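# Flip the gripper housing and return it to its tray

## Task

Turn the loose gripper housing over so it is upside down and set it back in its tray. Both halves must stay joined, and no more than about a fingernail's width of the housing may extend past the tray's open side. The tray is free to move, so when you finish it must rest on all four feet on the raised bench top, with no foot hanging more than half off an edge. Release the housing and pull the arms away at the end.

## Robot and tools

ROBOT. Two six-joint arms, left_arm and right_arm, each with a parallel two-finger gripper. They face each other across the table. In the scene frame the origin is the table centre, the table top is at z = +0.020 m and +z is up. left_arm's base is at (-0.024, +0.460, +0.039) m and right_arm's at (-0.014, -0.467, +0.039) m, so left_arm sits on the +y side. Image left and right do not match the arm names. Joint order for each arm: waist, shoulder, elbow, wrist pitch, wrist yaw, wrist roll. Stated ranges (rad): waist -3.054..3.054, shoulder 0..3.142, elbow 0..2.356, wrist pitch and wrist yaw -1.571..1.571, wrist roll -3.142..3.142. Each real end may be up to 0.028 rad off. Fingers point along the gripper's +x axis and close along its y axis. The reported hand point lies between the fingers, 3-4 cm behind the tips. Only the outermost 1.5 cm of each finger face is flat.

THE 14-NUMBER ROW. Every motion command uses one row of 14 numbers for both arms, each in [-1, 1]: left_arm's six joint values and its opening, then right_arm's six joint values and its opening. Joint values are offsets, not poses. They count from the "Joint targets" shown in the latest result, and they are scaled: 1.0 equals 2.055 rad for waist, shoulder and elbow, and 4.263 rad for the three wrist joints. An arm you want to keep still gets zeros. The opening is absolute: +1 is fully open, and empty fingers touch at about -0.78. Closing fully takes at least about 0.6 s. To grip, command roughly 0.08 below the grip_measured value read at first contact. A row that sends a joint more than 0.028 rad beyond its range is refused.

TOOLS.
- execute_actions(actions, cameras). actions = [] only reads the state and returns pictures. actions = [{"rows": [...], "steps": n}] plays up to 15 rows, one per control step of 1/30 s. n is at most 15, defaults to 15 and must be at least 9. If there are fewer rows than steps, the last row repeats. Every row's offsets count from the targets at the start of the action, not from the row before. actions = [{"steps": n}] waits n steps (max 300), counted from the previous result, and your reply time is included. The result is read 9 steps before an action ends, and those remaining steps run afterwards.
- move(target, speed, blend, cameras). target is one 14-number row, or a list of up to 15 rows. All rows count from the same current Joint targets. The robot follows joint paths that all arms share, with no collision avoidance. speed (rad/s, 0.01-7, default 0.5) caps the joint with the longest way to go, either as one value or as one per target. blend (rad) rounds corners in a list. A path lasts at least 0.5 s, and the whole list shares 10 s. Opening changes in later rows take effect only once the arm is at rest at that row. The result adds a "move:" line: done, off_target (at rest but more than 0.03 rad from target), moving, held or fault, plus limits=held if steps were withheld.
- wait(seconds 0-10, cameras): lets time pass without sending anything.
- zoom_image(camera, region [x0,y0,x1,y1] in pixels, at most 504x504): closer look at the latest image from cam_high, cam_low, cam_left_wrist or cam_right_wrist (each 672x504).
- read_manual(section="licences"): licence text only.
- finished_scene(scene): ends and grades the current scene (1 or 2). It cannot be undone.

RESULTS. For each arm: end_effector_position (m), end_effector_quat_wxyz and velocities in the scene frame, which can be a few cm off. Joint positions (rad) and Joint velocities, each followed by the finger-pad gap (m, 0.080 when fully open). "within noise" means the arm is still. grip_measured uses the same scale as the opening, and grip_effort_n is the gripper motor's effort (negative = closing), not the pad force. Joint torques include the arm's weight, and External joint torques estimate outside load. "Wrist depth" gives a 7x7 grid of distances in mm for each wrist camera, with "-" meaning no reading. Other lines you may see: "joint sent to its limit", "joint command not followed" (the clearance check altered targets), blocked, TORQUE FAULT, MOTOR HOT and OVER-TEMPERATURE FAULT.

TIMING. The simulation keeps running while you think. Arms keep heading for your last target until they settle. Each joint's target can lead its measured angle by at most 0.368 rad (big joints) or 0.763 rad (wrist joints). An arm's targets are also pulled back if they would move its hand more than 70 mm from where it is.

AVOID. Dropping the housing or releasing it while it moves, slamming into things, pressing hard, and knocking the tray so it slides or tips off the bench. Anything that ends up off the table is a failure. The two arms must never squeeze or strike each other. Contact torque at a joint's load limit (waist 17.6, shoulder 21.8, elbow 21.4, wrist pitch 4.01, wrist yaw 3.86, wrist roll 3.69 N m) stops that arm for 10 s. Holding loads or straining at full reach heats the motors. Touching with a camera cable counts as touching with the hand. Loose objects may sometimes get a small push from outside.

Each tool is called after "Request:" as name(argument=value, ...), one argument or row to a line, values as JSON.

## Session

Request:
execute_actions(
  actions=[],
  cameras=["all"],
)

Scene clock: 0.00 s of 5467.00 s.
left_arm: end_effector_position=(+0.1548, +0.4137, +0.3230) grip_measured=+1.000 grip_effort_n=n/a end_effector_quat_wxyz=(+0.849, +0.330, +0.277, -0.306) | right_arm: end_effector_position=(+0.0114, -0.1461, +0.3654) grip_measured=+1.000 grip_effort_n=n/a end_effector_quat_wxyz=(+0.648, -0.208, +0.189, +0.708)
Joint positions: left_arm=[1.617 0.762 1.15 -1.195 0.377 0.923 0.08] | right_arm=[-0.184 1.141 1.315 -0.76 -0.226 -0.152 0.08]
Joint velocities: within noise
Joint torques (N m): no reading
External joint torques (N m): no reading
Heat: left arm: hottest wrist roll 34 °C (+0.0 °C/min); right arm: hottest wrist yaw 34 °C (+0.0 °C/min).
Wrist depth (mm): cam_left_wrist=[824 924 - - - 465 435 / 887 - - - - 447 410 / 949 - - - 439 415 379 / - - - - 422 387 360 / - - - 420 391 360 336 / - - 433 381 360 106 - / - - 403 371 327 307 83] | cam_right_wrist=[- 660 - 983 999 998 984 / - 720 706 697 686 686 - / - 617 615 616 621 607 607 / 567 352 334 306 339 346 529 / 320 317 295 280 302 314 455 / - 85 276 278 276 98 - / - - 252 251 251 246 82]
Joint targets: left_arm=[1.617 0.761 1.153 -1.189 0.381 0.919] | right_arm=[-0.184 1.141 1.315 -0.755 -0.230 -0.148]

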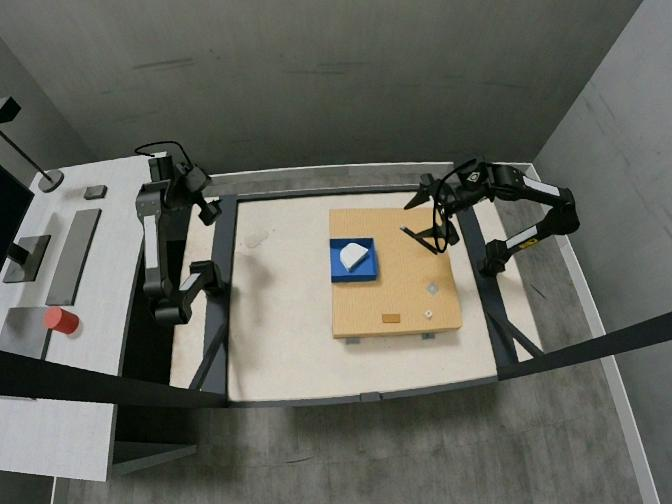

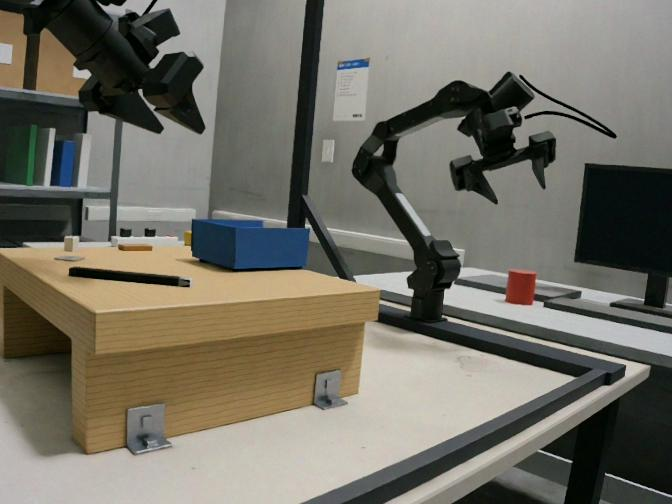

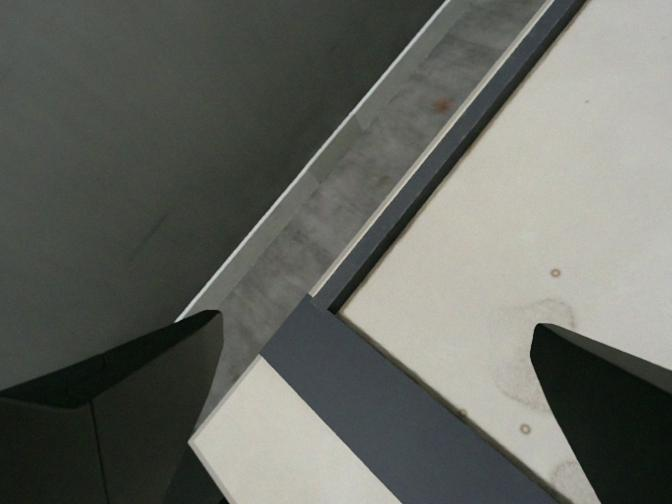

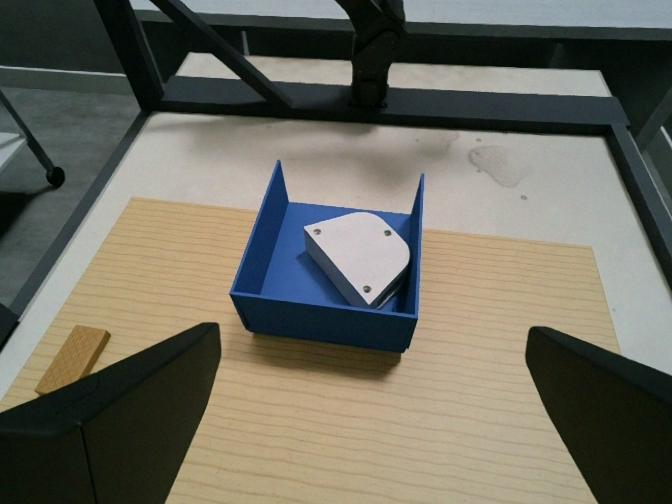

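Request:
zoom_image(
  camera="cam_right_wrist",
  region=[200, 140, 460, 360],
)

Request:
zoom_image(
  camera="cam_high",
  region=[300, 190, 500, 360],
)

Request:
zoom_image(
  camera="cam_low",
  region=[0, 190, 400, 460],
)

Scaled by 1.938 from the camera's 672x504 image, which has a finer 960x720 frame.

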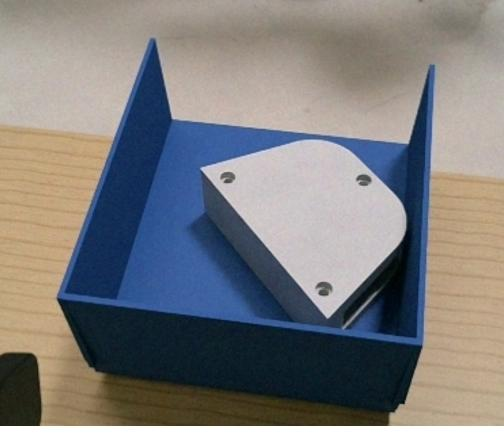

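Scaled by 2.520 from the camera's 672x504 image, which has a finer 960x720 frame.

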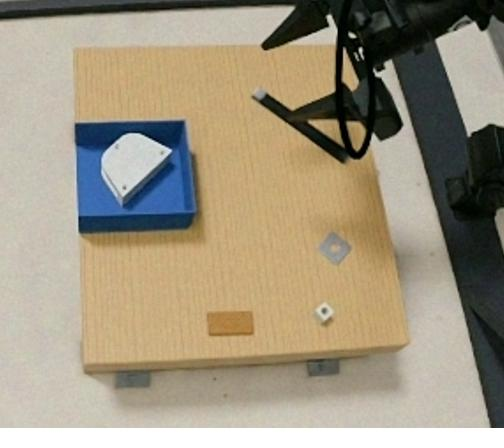

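Scaled by 1.260 from the camera's 672x504 image, which has a finer 960x720 frame.

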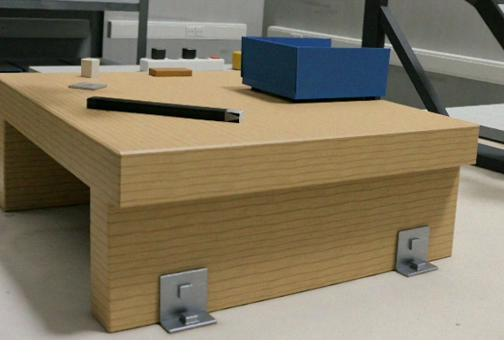

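Request:
move(
  target=[-0.7528, -0.0156, -0.1732, 0.1574, -0.0894, -0.2156, 1, 0, 0, 0, 0, 0, 0, 1],
  speed=1.0,
)

Scene clock: 21.23 s of 5467.00 s.
left_arm: end_effector_position=(-0.0060, +0.2011, +0.3001) grip_measured=+1.000 grip_effort_n=-5.8 end_effector_quat_wxyz=(+0.712, +0.154, +0.168, -0.664) | right_arm: end_effector_position=(+0.0114, -0.1461, +0.3654) grip_measured=+1.000 grip_effort_n=-2.6 end_effector_quat_wxyz=(+0.648, -0.208, +0.189, +0.708)
Joint positions: left_arm=[0.072 0.736 0.806 -0.529 0.006 -0.001 0.08] | right_arm=[-0.184 1.141 1.315 -0.76 -0.226 -0.152 0.08]
Joint velocities: within noise
Joint torques (N m): left_arm=[-0.19 -1.74 4.23 2.11 -0.09 -0.09] | right_arm=[-0.04 -4.62 6.54 2.33 -0.11 -0.01]
External joint torques (N m): left_arm=[-0.17 -0.7 -2.24 0.51 -0.1 -0.09] | right_arm=[-0.05 -1.28 -0.03 0.73 -0.03 -0.01]
Heat: left arm: hottest wrist pitch 35 °C (+8.5 °C/min); right arm: hottest wrist pitch 36 °C (+8.5 °C/min).
Wrist depth (mm): cam_left_wrist=[- - - - - - 609 / - 748 446 450 453 462 688 / - 553 355 292 321 352 372 / 486 294 296 271 274 295 308 / 434 291 285 278 263 262 262 / - - 378 376 379 106 - / - - 334 337 337 331 83] | cam_right_wrist=[- 660 - 809 - 984 995 / - 727 698 688 683 681 - / - 618 614 617 616 612 605 / 568 352 336 306 341 347 527 / 319 318 296 285 301 316 458 / - 85 277 277 276 98 - / - - 252 251 251 246 82]
Joint targets: left_arm=[0.069 0.729 0.797 -0.518 0.000 0.000] | right_arm=[-0.184 1.141 1.315 -0.755 -0.230 -0.148]
Kept back: nothing.
move: done

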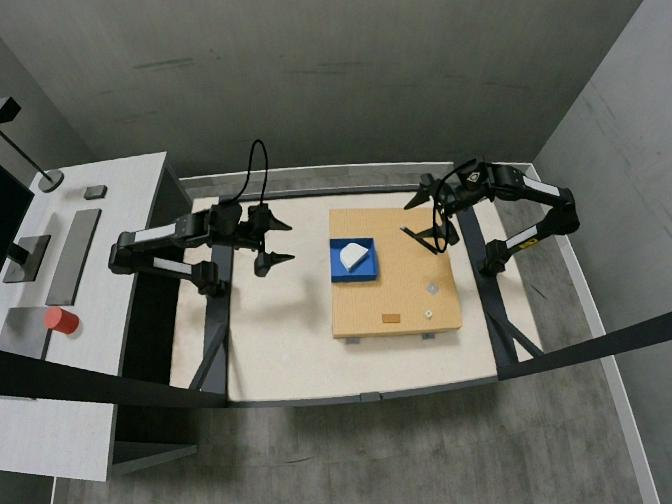

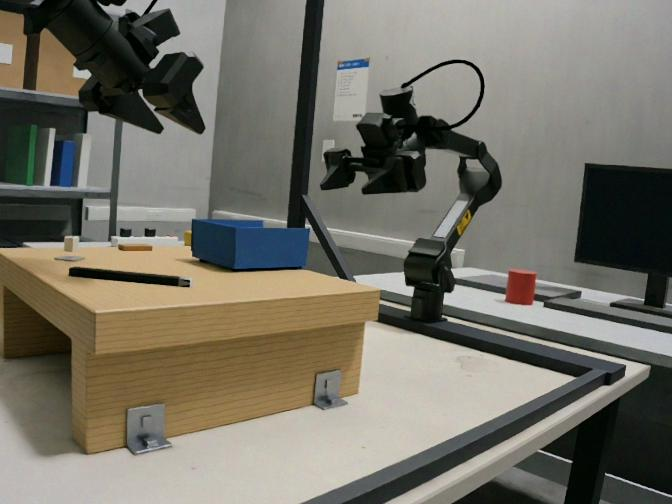

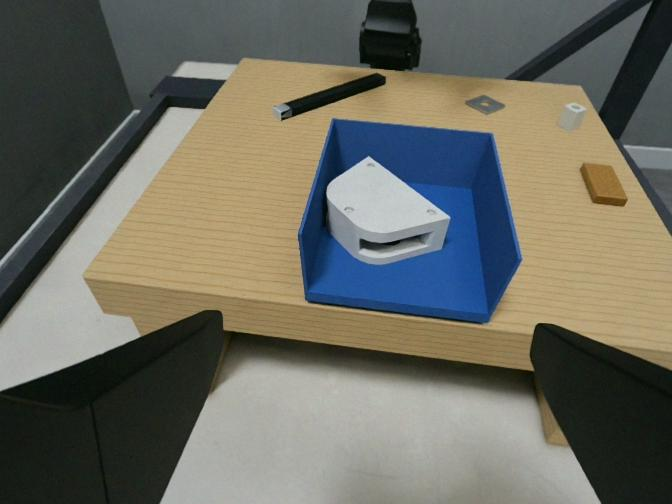

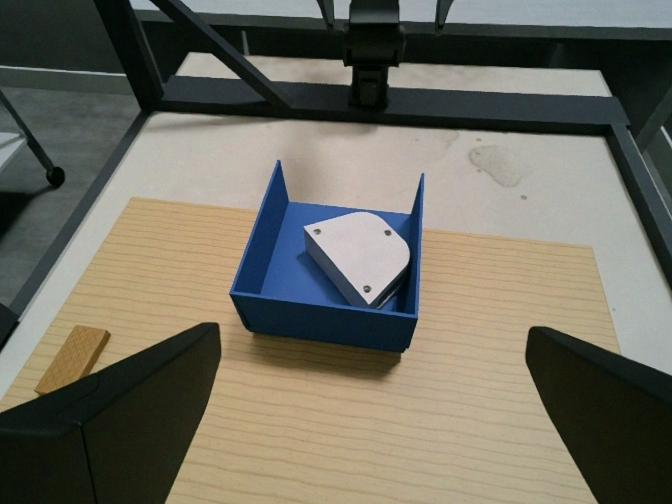

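Request:
zoom_image(
  camera="cam_left_wrist",
  region=[290, 110, 540, 330],
)

Request:
zoom_image(
  camera="cam_left_wrist",
  region=[310, 145, 470, 275],
)

Request:
zoom_image(
  camera="cam_right_wrist",
  region=[280, 190, 440, 320],
)

Scaled by 2.016 from the camera's 672x504 image, which has a finer 960x720 frame.

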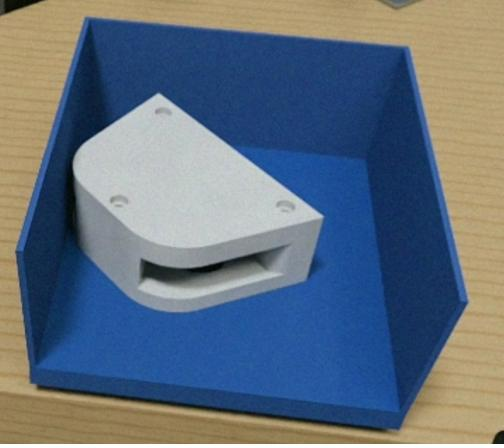

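Scaled by 3.150 from the camera's 672x504 image, which has a finer 960x720 frame.

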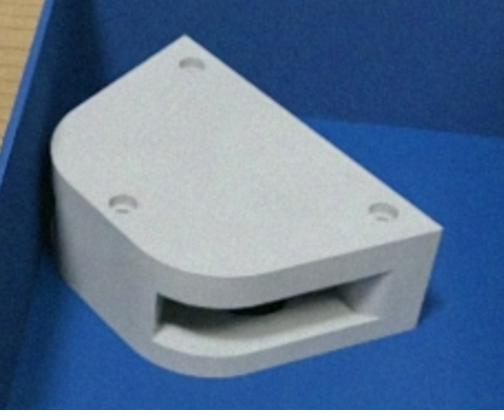

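Scaled by 3.150 from the camera's 672x504 image, which has a finer 960x720 frame.

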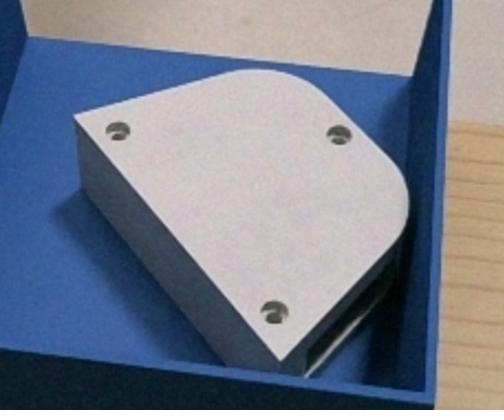

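Request:
move(
  target=[-0.1703, 0.4594, 0.3766, -0.1358, -0.1166, -0.2076, 0.8, 0, 0, 0, 0, 0, 0, 1],
  speed=0.9,
)

Scene clock: 48.27 s of 5467.00 s.
left_arm: end_effector_position=(-0.0559, +0.0883, +0.2520) grip_measured=+0.804 grip_effort_n=-21.6 end_effector_quat_wxyz=(+0.803, +0.196, +0.421, -0.372) | right_arm: end_effector_position=(+0.0114, -0.1461, +0.3654) grip_measured=+1.000 grip_effort_n=-2.6 end_effector_quat_wxyz=(+0.648, -0.208, +0.189, +0.708)
Joint positions: left_arm=[-0.278 1.665 1.558 -1.097 -0.491 -0.884 0.071] | right_arm=[-0.184 1.141 1.315 -0.76 -0.226 -0.152 0.08]
Joint velocities: within noise
Joint torques (N m): left_arm=[-0.2 -5.31 5.78 0.69 -0.36 -0.09] | right_arm=[-0.03 -4.62 6.54 2.33 -0.11 0]
External joint torques (N m): left_arm=[-0.23 1.31 -0.17 -0.16 -0.05 -0.09] | right_arm=[-0.02 -1.13 -0.21 0.68 -0.02 -0.01]
Heat: left arm: hottest wrist pitch 37 °C (+6.2 °C/min); right arm: hottest wrist pitch 39 °C (+7.5 °C/min).
Wrist depth (mm): cam_left_wrist=[205 201 201 127 164 156 132 / 360 193 116 155 132 135 148 / 342 339 148 153 129 130 161 / 327 324 317 150 126 127 147 / 311 312 312 146 147 125 132 / - - 294 295 145 114 - / - - 283 283 280 104 -] | cam_right_wrist=[- 646 272 293 948 - 982 / - 674 289 672 688 683 - / - 618 381 618 611 604 601 / 569 350 323 301 341 346 527 / 318 319 286 278 302 314 457 / - 85 278 277 277 98 - / - - 251 251 251 246 82]
Joint targets: left_arm=[-0.281 1.673 1.571 -1.097 -0.497 -0.885] | right_arm=[-0.184 1.141 1.315 -0.755 -0.230 -0.148]
Kept back: nothing.
move: done

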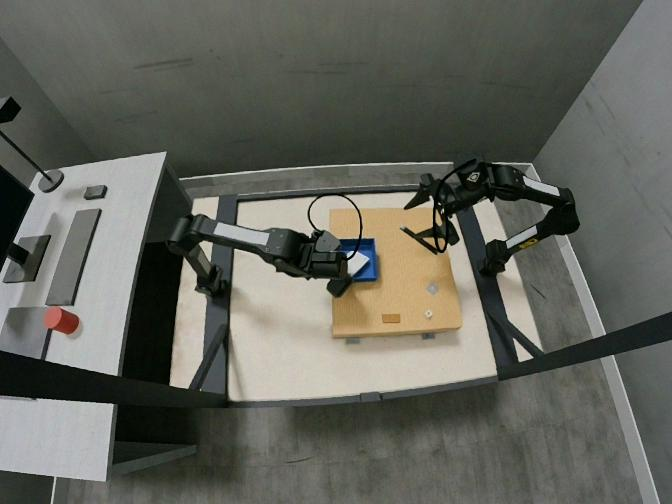

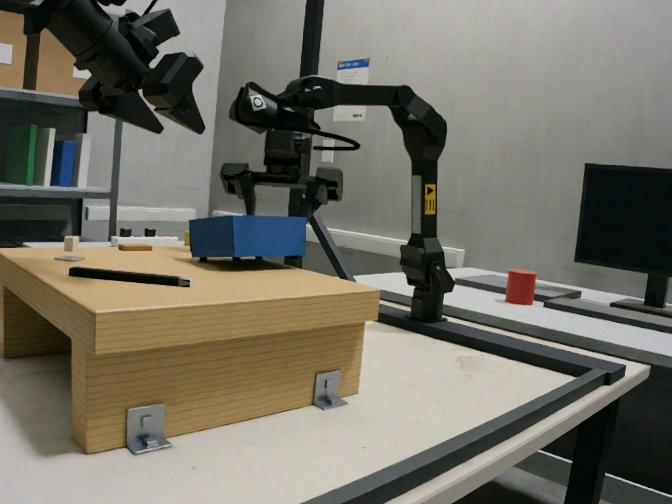

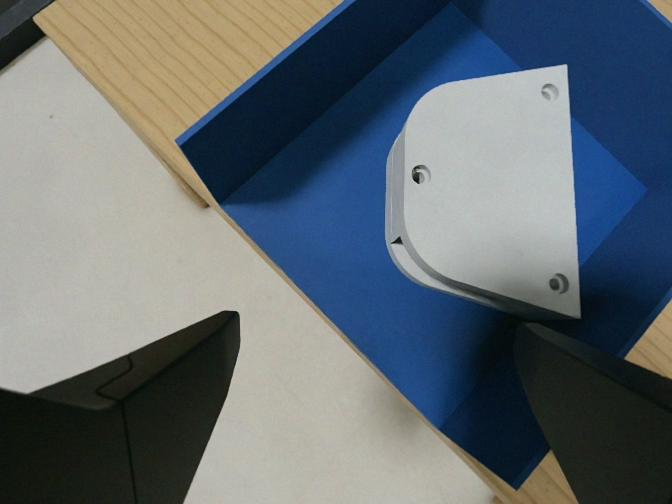

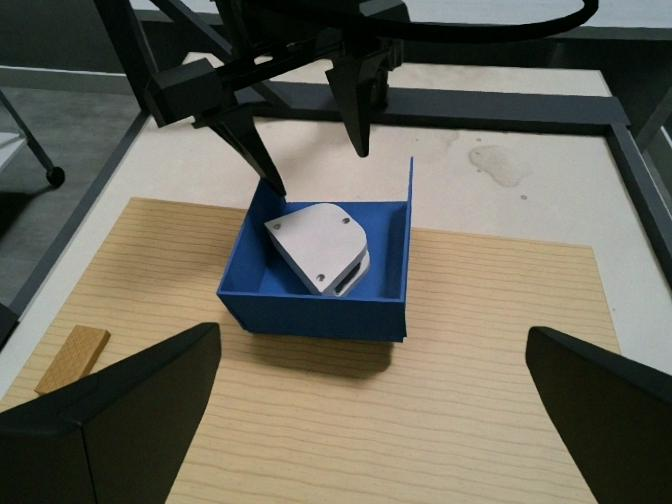

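Request:
zoom_image(
  camera="cam_left_wrist",
  region=[340, 40, 620, 350],
)

Request:
zoom_image(
  camera="cam_right_wrist",
  region=[200, 130, 440, 360],
)

Scaled by 1.626 from the camera's 672x504 image, which has a finer 960x720 frame.

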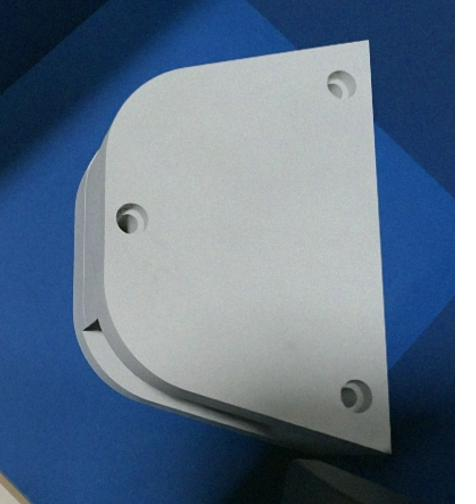

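Scaled by 2.100 from the camera's 672x504 image, which has a finer 960x720 frame.

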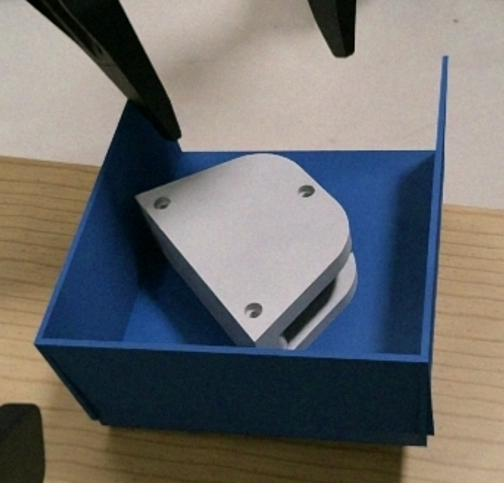

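Request:
execute_actions(
  actions=[],
  cameras=["cam_low", "cam_left_wrist", "cam_right_wrist", "cam_high"],
)

Request:
zoom_image(
  camera="cam_low",
  region=[150, 150, 400, 340],
)

Request:
zoom_image(
  camera="cam_left_wrist",
  region=[150, 0, 654, 504],
)

Scene clock: 51.97 s of 5467.00 s.
left_arm: end_effector_position=(-0.0559, +0.0883, +0.2520) grip_measured=+0.804 grip_effort_n=-21.6 end_effector_quat_wxyz=(+0.803, +0.196, +0.421, -0.372) | right_arm: end_effector_position=(+0.0114, -0.1461, +0.3654) grip_measured=+1.000 grip_effort_n=-2.6 end_effector_quat_wxyz=(+0.648, -0.208, +0.189, +0.708)
Joint positions: left_arm=[-0.278 1.665 1.558 -1.097 -0.491 -0.884 0.071] | right_arm=[-0.184 1.141 1.315 -0.76 -0.226 -0.152 0.08]
Joint velocities: within noise
Joint torques (N m): left_arm=[-0.2 -5.26 5.85 0.69 -0.36 -0.09] | right_arm=[-0.05 -4.62 6.54 2.33 -0.11 0]
External joint torques (N m): left_arm=[-0.27 1.32 -0.07 -0.15 -0.05 -0.1] | right_arm=[-0.04 -1.28 -0.08 0.7 -0.02 -0.01]
Heat: left arm: hottest wrist pitch 37 °C (+5.8 °C/min); right arm: hottest wrist pitch 39 °C (+6.9 °C/min).
Wrist depth (mm): cam_left_wrist=[205 202 200 127 164 155 132 / 360 194 116 155 132 135 148 / 343 338 148 154 128 130 162 / 326 324 316 149 125 127 147 / 312 311 311 146 148 125 133 / - - 294 293 145 113 - / - - 283 282 279 104 -] | cam_right_wrist=[- 645 273 291 955 999 979 / - 677 288 676 684 681 - / - 622 381 613 608 610 608 / 567 354 322 302 338 348 527 / 319 318 287 279 303 314 460 / - 85 278 277 276 98 - / - - 251 251 252 245 82]
Joint targets: left_arm=[-0.281 1.673 1.571 -1.097 -0.497 -0.885] | right_arm=[-0.184 1.141 1.315 -0.755 -0.230 -0.148]
Steps of this call (1-111: nothing new was sent). Readings (joint positions of left_arm | right_arm):
1: [-0.278 1.665 1.558 -1.097 -0.491 -0.884] | [-0.184 1.141 1.315 -0.760 -0.226 -0.152]
2: [-0.278 1.665 1.558 -1.097 -0.491 -0.884] | [-0.184 1.141 1.315 -0.760 -0.226 -0.152]
4: [-0.278 1.665 1.558 -1.097 -0.491 -0.884] | [-0.184 1.141 1.315 -0.760 -0.226 -0.152]
8: [-0.278 1.665 1.558 -1.097 -0.491 -0.884] | [-0.184 1.141 1.315 -0.760 -0.226 -0.152]
111: the state above

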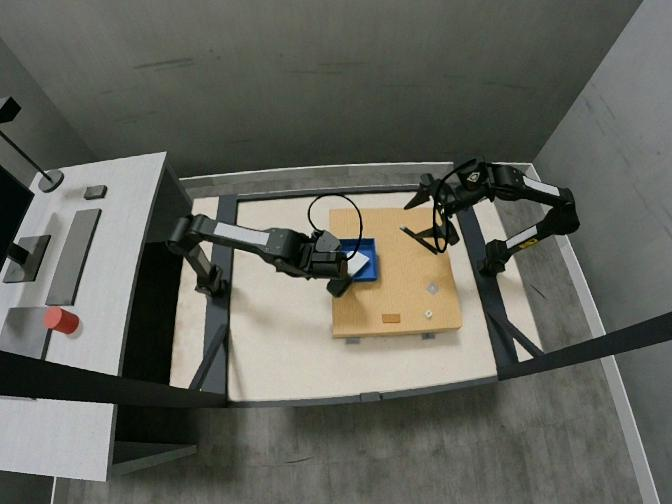

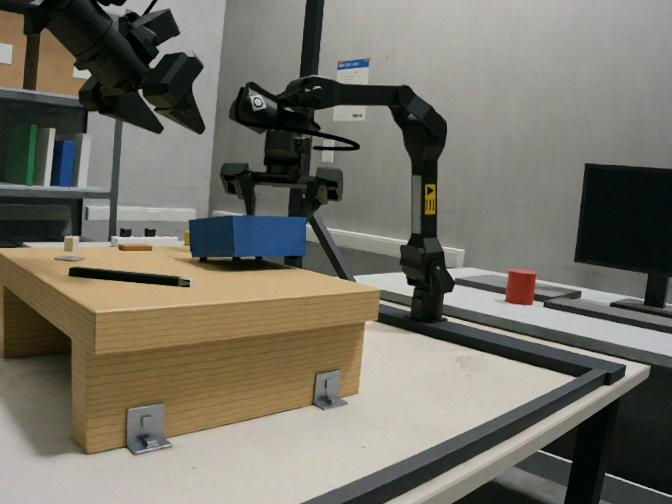

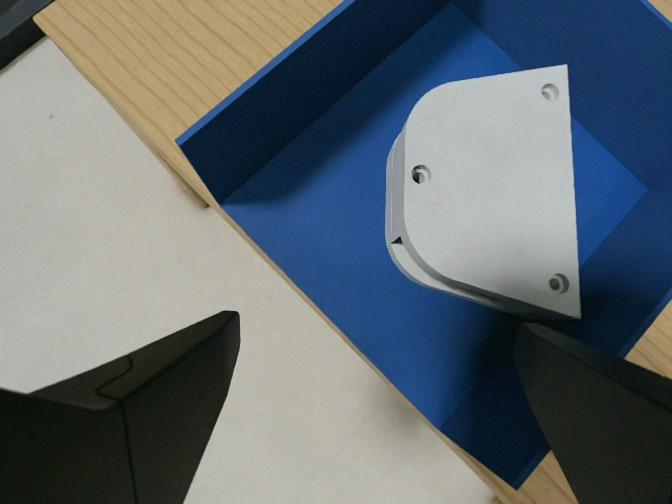

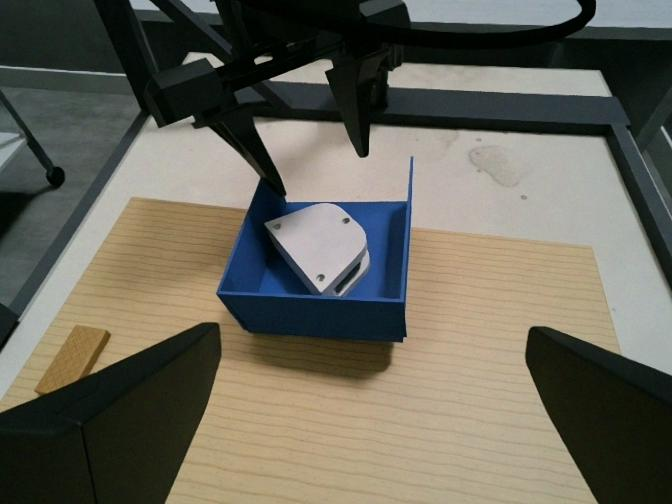

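Scaled by 2.016 from the camera's 672x504 image, which has a finer 960x720 frame.

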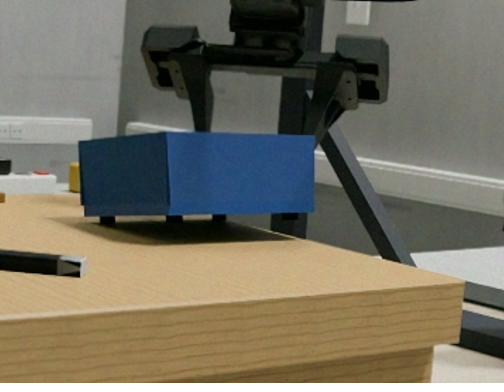

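Scaled by 1.000.

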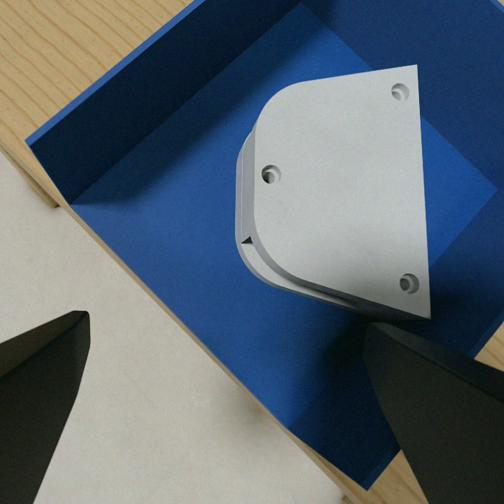

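Request:
zoom_image(
  camera="cam_low",
  region=[180, 205, 340, 305],
)

Request:
zoom_image(
  camera="cam_high",
  region=[290, 190, 410, 300],
)

Request:
zoom_image(
  camera="cam_left_wrist",
  region=[140, 100, 340, 250],
)

Scaled by 3.150 from the camera's 672x504 image, which has a finer 960x720 frame.

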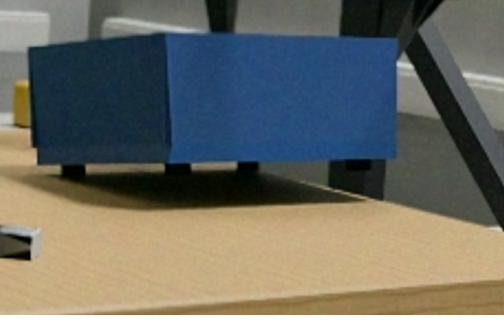

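Scaled by 4.200 from the camera's 672x504 image, which has a finer 960x720 frame.

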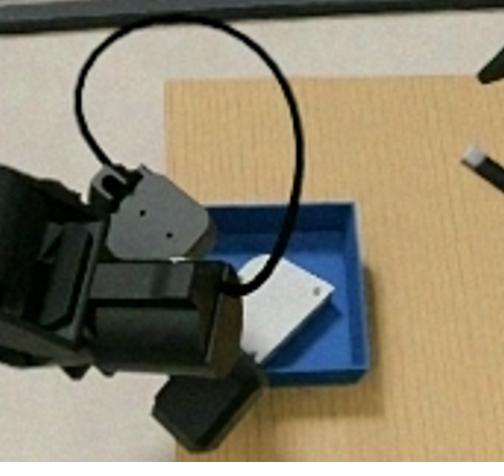

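Scaled by 2.520 from the camera's 672x504 image, which has a finer 960x720 frame.

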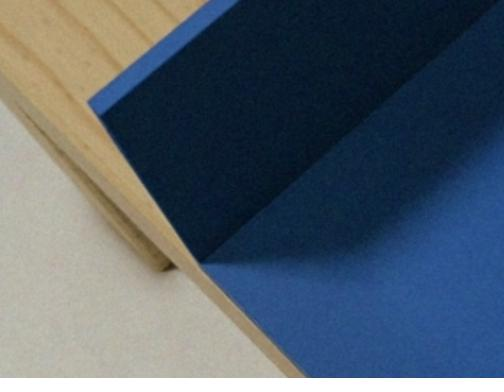

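Request:
move(
  target=[
    [0, 0.0039, 0.0335, -0.0143, 0, 0, 0.8, 0, 0, 0, 0, 0, 0, 1],
    [0, 0.0131, 0.1119, -0.0476, 0, 0, 0.8, 0, 0, 0, 0, 0, 0, 1],
  ],
  speed=[0.02, 0.15],
)

Request:
zoom_image(
  camera="cam_low",
  region=[150, 150, 400, 340],
)

Request:
zoom_image(
  camera="cam_right_wrist",
  region=[200, 130, 440, 360],
)

Scene clock: 65.67 s of 5467.00 s.
left_arm: end_effector_position=(-0.0545, +0.0932, +0.3004) grip_measured=+0.804 grip_effort_n=-21.6 end_effector_quat_wxyz=(+0.803, +0.197, +0.421, -0.372) | right_arm: end_effector_position=(+0.0114, -0.1461, +0.3654) grip_measured=+1.000 grip_effort_n=-2.6 end_effector_quat_wxyz=(+0.648, -0.208, +0.189, +0.708)
Joint positions: left_arm=[-0.278 1.692 1.787 -1.301 -0.491 -0.884 0.071] | right_arm=[-0.184 1.141 1.315 -0.76 -0.226 -0.152 0.08]
Joint velocities: within noise
Joint torques (N m): left_arm=[-0.21 -5.37 5.79 0.71 -0.36 -0.09] | right_arm=[-0.04 -4.62 6.54 2.33 -0.11 -0.01]
External joint torques (N m): left_arm=[-0.22 1.18 0.1 -0.14 -0.05 -0.1] | right_arm=[-0.06 -1.14 -0.16 0.7 -0.02 -0.01]
Heat: left arm: hottest wrist pitch 36 °C (+3.0 °C/min); right arm: hottest wrist pitch 39 °C (+5.0 °C/min).
Wrist depth (mm): cam_left_wrist=[- 422 259 259 212 255 255 / 412 250 248 225 224 199 242 / 398 391 235 215 190 204 192 / 377 377 367 208 180 204 217 / 360 364 361 202 197 171 210 / - - 342 340 191 104 - / - - 328 327 326 194 -] | cam_right_wrist=[- 247 275 309 992 989 984 / - 711 687 686 688 681 - / - 622 618 614 615 610 610 / 566 351 333 306 340 348 529 / 319 319 296 287 301 314 456 / - 85 277 277 277 98 - / - - 252 252 251 245 82]
Joint targets: left_arm=[-0.281 1.700 1.801 -1.300 -0.497 -0.885] | right_arm=[-0.184 1.141 1.315 -0.755 -0.230 -0.148]
Kept back: nothing.
move: done

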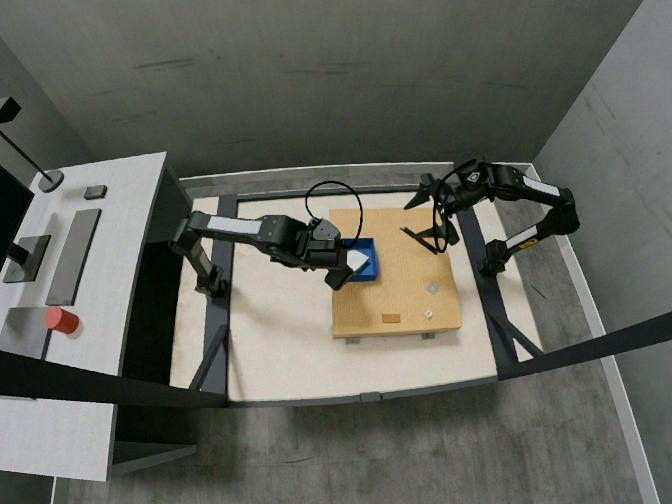

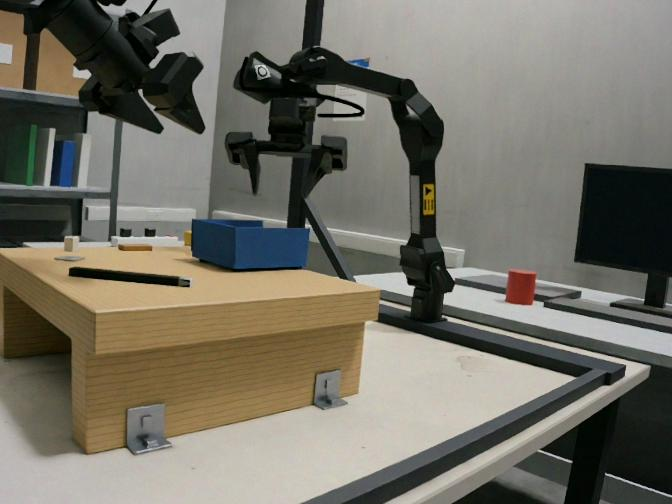

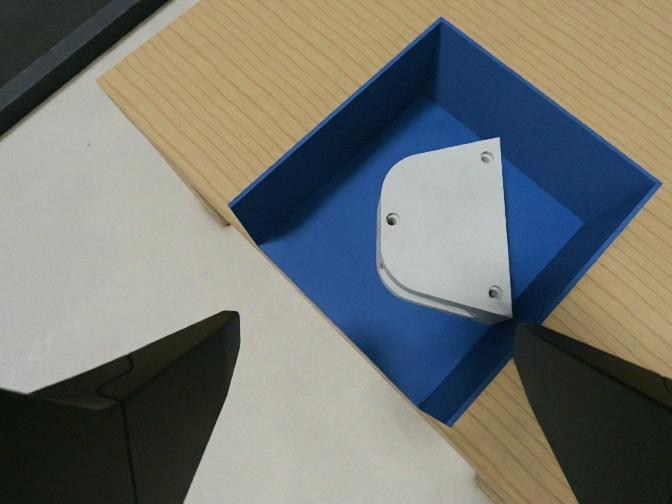

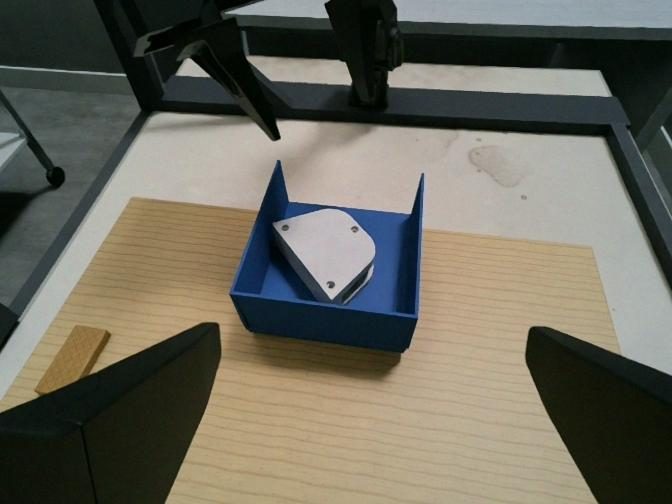

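Scaled by 2.016 from the camera's 672x504 image, which has a finer 960x720 frame.

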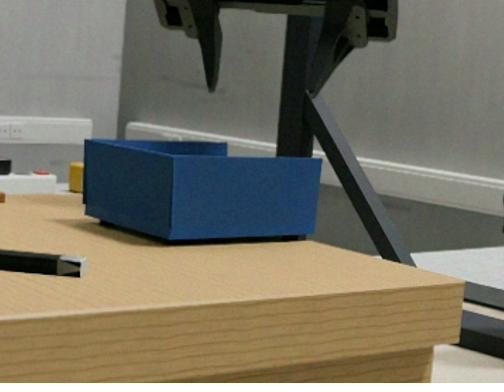

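Scaled by 2.100 from the camera's 672x504 image, which has a finer 960x720 frame.

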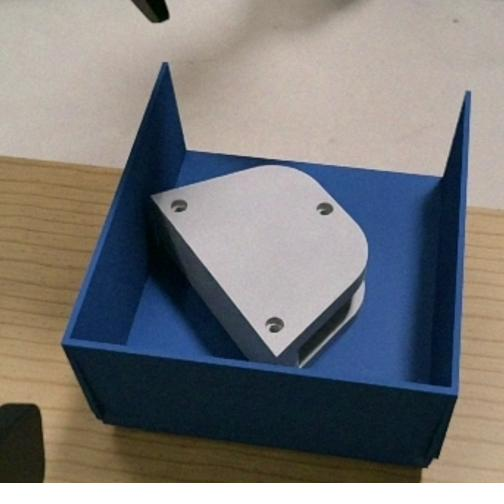

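Request:
zoom_image(
  camera="cam_left_wrist",
  region=[360, 120, 540, 340],
)

Request:
zoom_image(
  camera="cam_right_wrist",
  region=[255, 190, 395, 320],
)

Scaled by 2.291 from the camera's 672x504 image, which has a finer 960x720 frame.

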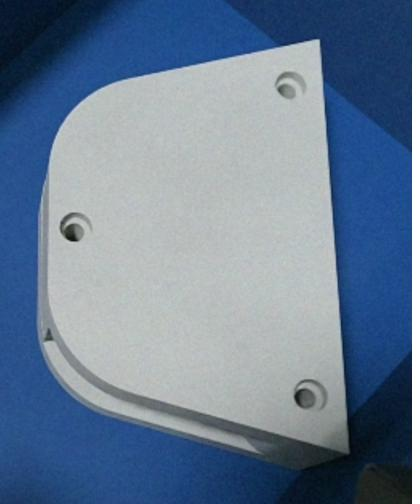

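Scaled by 3.600 from the camera's 672x504 image, which has a finer 960x720 frame.

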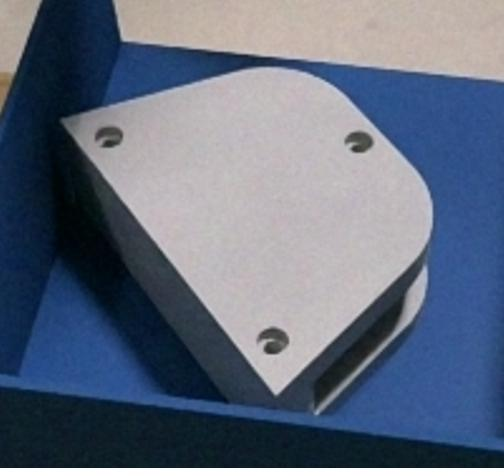

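Request:
move(
  target=[0.0910, 0.2054, 0.2190, -0.0504, 0.0730, 0.0244, 0.8, 0, 0, 0, 0, 0, 0, 1],
  speed=0.25,
)

Request:
zoom_image(
  camera="cam_right_wrist",
  region=[200, 50, 460, 360],
)

Request:
zoom_image(
  camera="cam_low",
  region=[150, 150, 400, 340],
)

Scene clock: 91.33 s of 5467.00 s.
left_arm: end_effector_position=(-0.0360, +0.0292, +0.2465) grip_measured=+0.804 grip_effort_n=-21.6 end_effector_quat_wxyz=(+0.720, +0.255, +0.555, -0.329) | right_arm: end_effector_position=(+0.0114, -0.1461, +0.3654) grip_measured=+1.000 grip_effort_n=-2.6 end_effector_quat_wxyz=(+0.648, -0.208, +0.189, +0.708)
Joint positions: left_arm=[-0.093 2.114 2.238 -1.516 -0.184 -0.786 0.071] | right_arm=[-0.184 1.141 1.315 -0.76 -0.226 -0.152 0.08]
Joint velocities: within noise
Joint torques (N m): left_arm=[-0.01 -7.69 5.44 0.49 -0.08 0.18] | right_arm=[-0.03 -4.63 6.54 2.33 -0.11 -0.01]
External joint torques (N m): left_arm=[0 1.47 0.05 -0.11 0.06 0.18] | right_arm=[-0.08 -1.23 -0.13 0.7 -0.01 -0.01]
Heat: left arm: hottest elbow 36 °C (+4.0 °C/min); right arm: hottest wrist pitch 40 °C (+2.0 °C/min).
Wrist depth (mm): cam_left_wrist=[145 144 143 93 114 139 140 / 147 146 89 131 131 115 141 / 149 148 133 133 132 123 102 / - 120 136 108 107 133 123 / 303 138 137 109 - 108 127 / - - 140 111 110 104 - / - - 307 141 116 103 -] | cam_right_wrist=[- 128 127 197 951 - 983 / - 715 675 179 191 669 772 / - 230 220 360 612 613 609 / 570 350 317 307 332 339 503 / 318 317 296 287 301 315 458 / - 85 276 277 277 98 - / - - 252 252 251 247 82]
Joint targets: left_arm=[-0.094 2.122 2.251 -1.515 -0.186 -0.781] | right_arm=[-0.184 1.141 1.315 -0.755 -0.230 -0.148]
Kept back: nothing.
move: done

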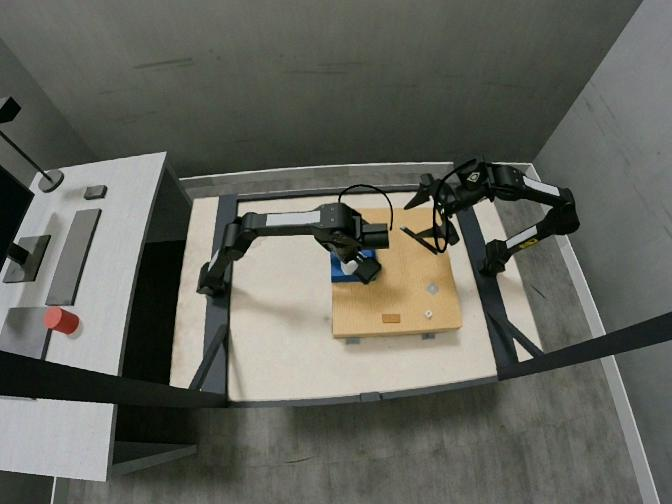

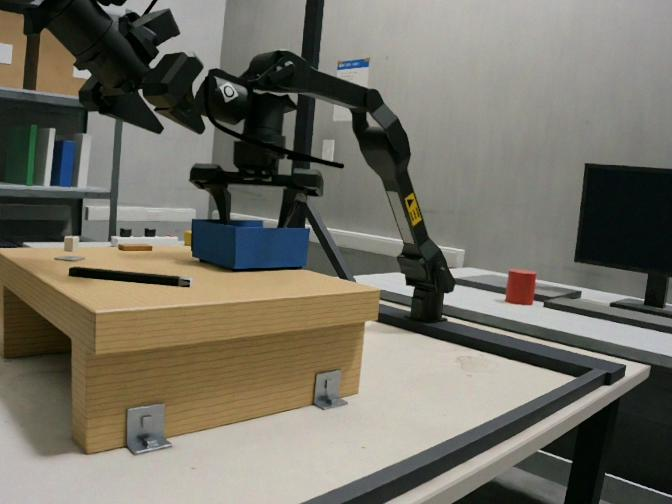

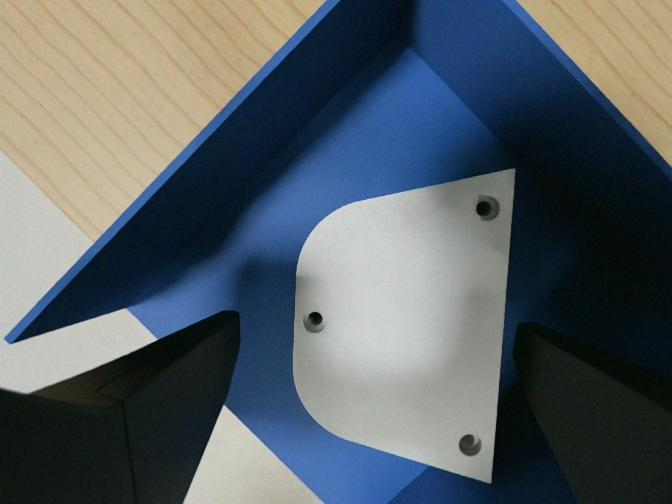

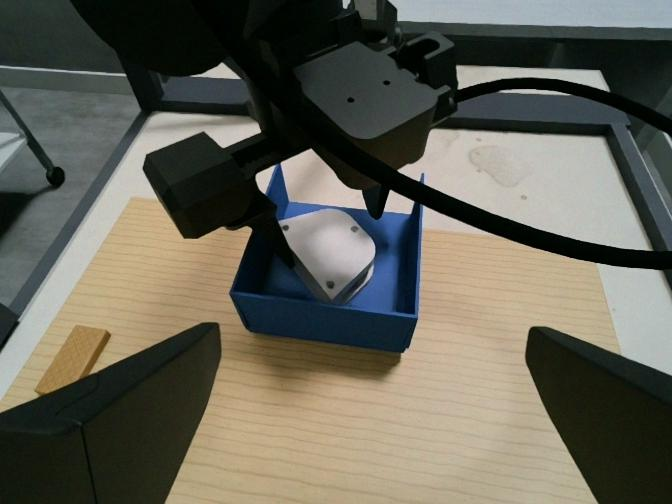

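Scaled by 1.626 from the camera's 672x504 image, which has a finer 960x720 frame.

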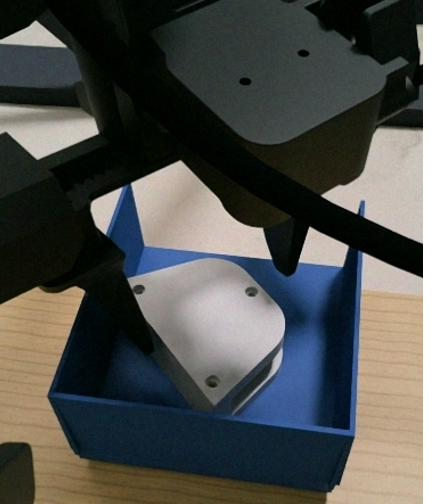

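Scaled by 2.016 from the camera's 672x504 image, which has a finer 960x720 frame.

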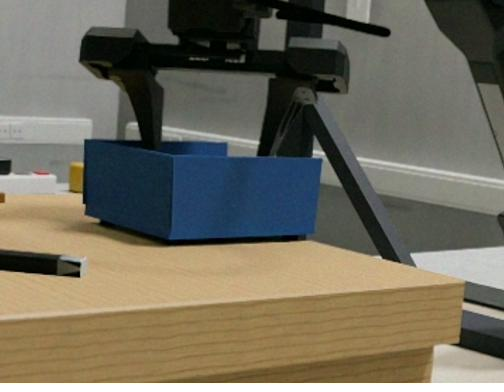

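Request:
move(
  target=[-0.0062, -0.0068, -0.0535, 0.0225, -0.0002, 0.0014, 0.8, 0, 0, 0, 0, 0, 0, 1],
  speed=0.07,
)

Request:
zoom_image(
  camera="cam_right_wrist",
  region=[200, 50, 460, 360],
)

Scene clock: 99.63 s of 5467.00 s.
left_arm: end_effector_position=(-0.0374, +0.0219, +0.2302) grip_measured=+0.803 grip_effort_n=-19.8 end_effector_quat_wxyz=(+0.723, +0.252, +0.549, -0.334) | right_arm: end_effector_position=(+0.0114, -0.1461, +0.3654) grip_measured=+1.000 grip_effort_n=-2.6 end_effector_quat_wxyz=(+0.648, -0.208, +0.189, +0.708)
Joint positions: left_arm=[-0.098 2.108 2.157 -1.428 -0.194 -0.785 0.071] | right_arm=[-0.184 1.141 1.315 -0.76 -0.226 -0.152 0.08]
Joint velocities: within noise
Joint torques (N m): left_arm=[-0.69 -8.6 2.75 1 -0.03 0.26] | right_arm=[-0.04 -4.61 6.54 2.33 -0.11 0]
External joint torques (N m): left_arm=[-0.55 0.59 -2.73 0.38 0.11 0.25] | right_arm=[-0.05 -1.16 -0.14 0.7 -0.02 -0.01]
Heat: left arm: hottest elbow 36 °C (+4.0 °C/min); right arm: hottest wrist pitch 40 °C (+2.0 °C/min).
Wrist depth (mm): cam_left_wrist=[133 132 - - 97 - 128 / 134 134 - 108 109 87 - / - - 108 110 - 113 91 / - - 112 87 88 117 111 / - 112 113 88 - 97 120 / - - - 91 92 - - / - - 119 93 95 95 -] | cam_right_wrist=[133 127 122 209 - - 995 / - 142 138 199 199 681 - / - 608 238 181 593 613 589 / 568 343 255 298 329 347 528 / 321 318 287 283 301 309 447 / - 85 277 277 277 98 - / - - 251 252 251 246 82]
Joint targets: left_arm=[-0.106 2.108 2.141 -1.419 -0.187 -0.775] | right_arm=[-0.184 1.141 1.315 -0.755 -0.230 -0.148]
Kept back: nothing.
move: done

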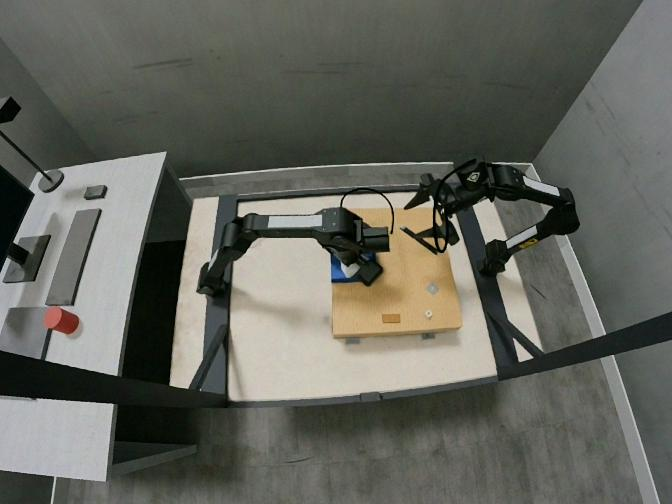

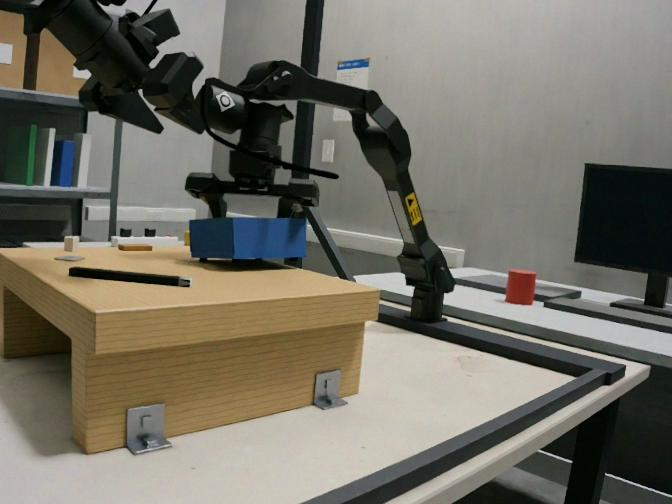

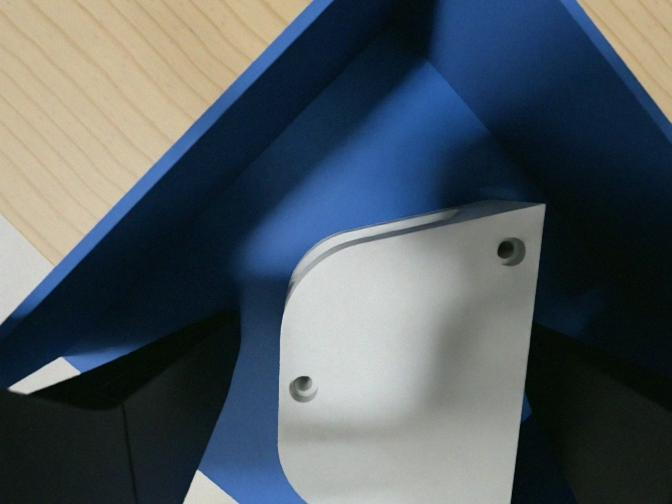

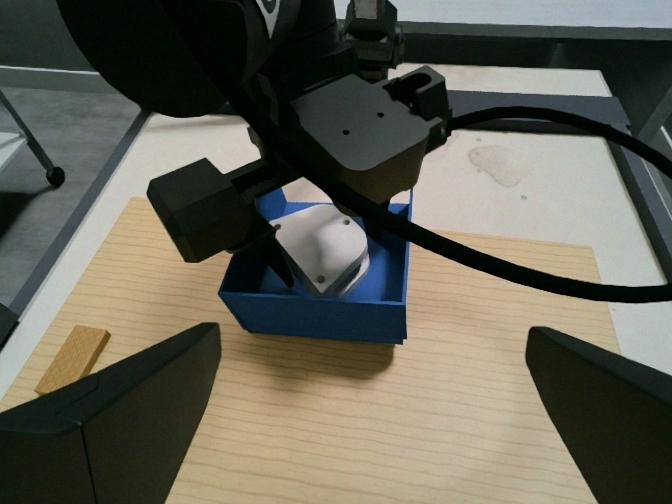

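Scaled by 1.626 from the camera's 672x504 image, which has a finer 960x720 frame.

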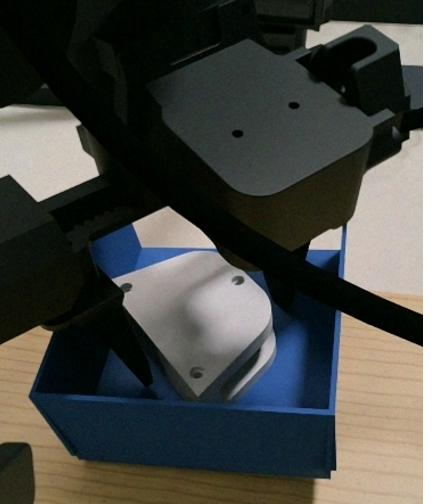

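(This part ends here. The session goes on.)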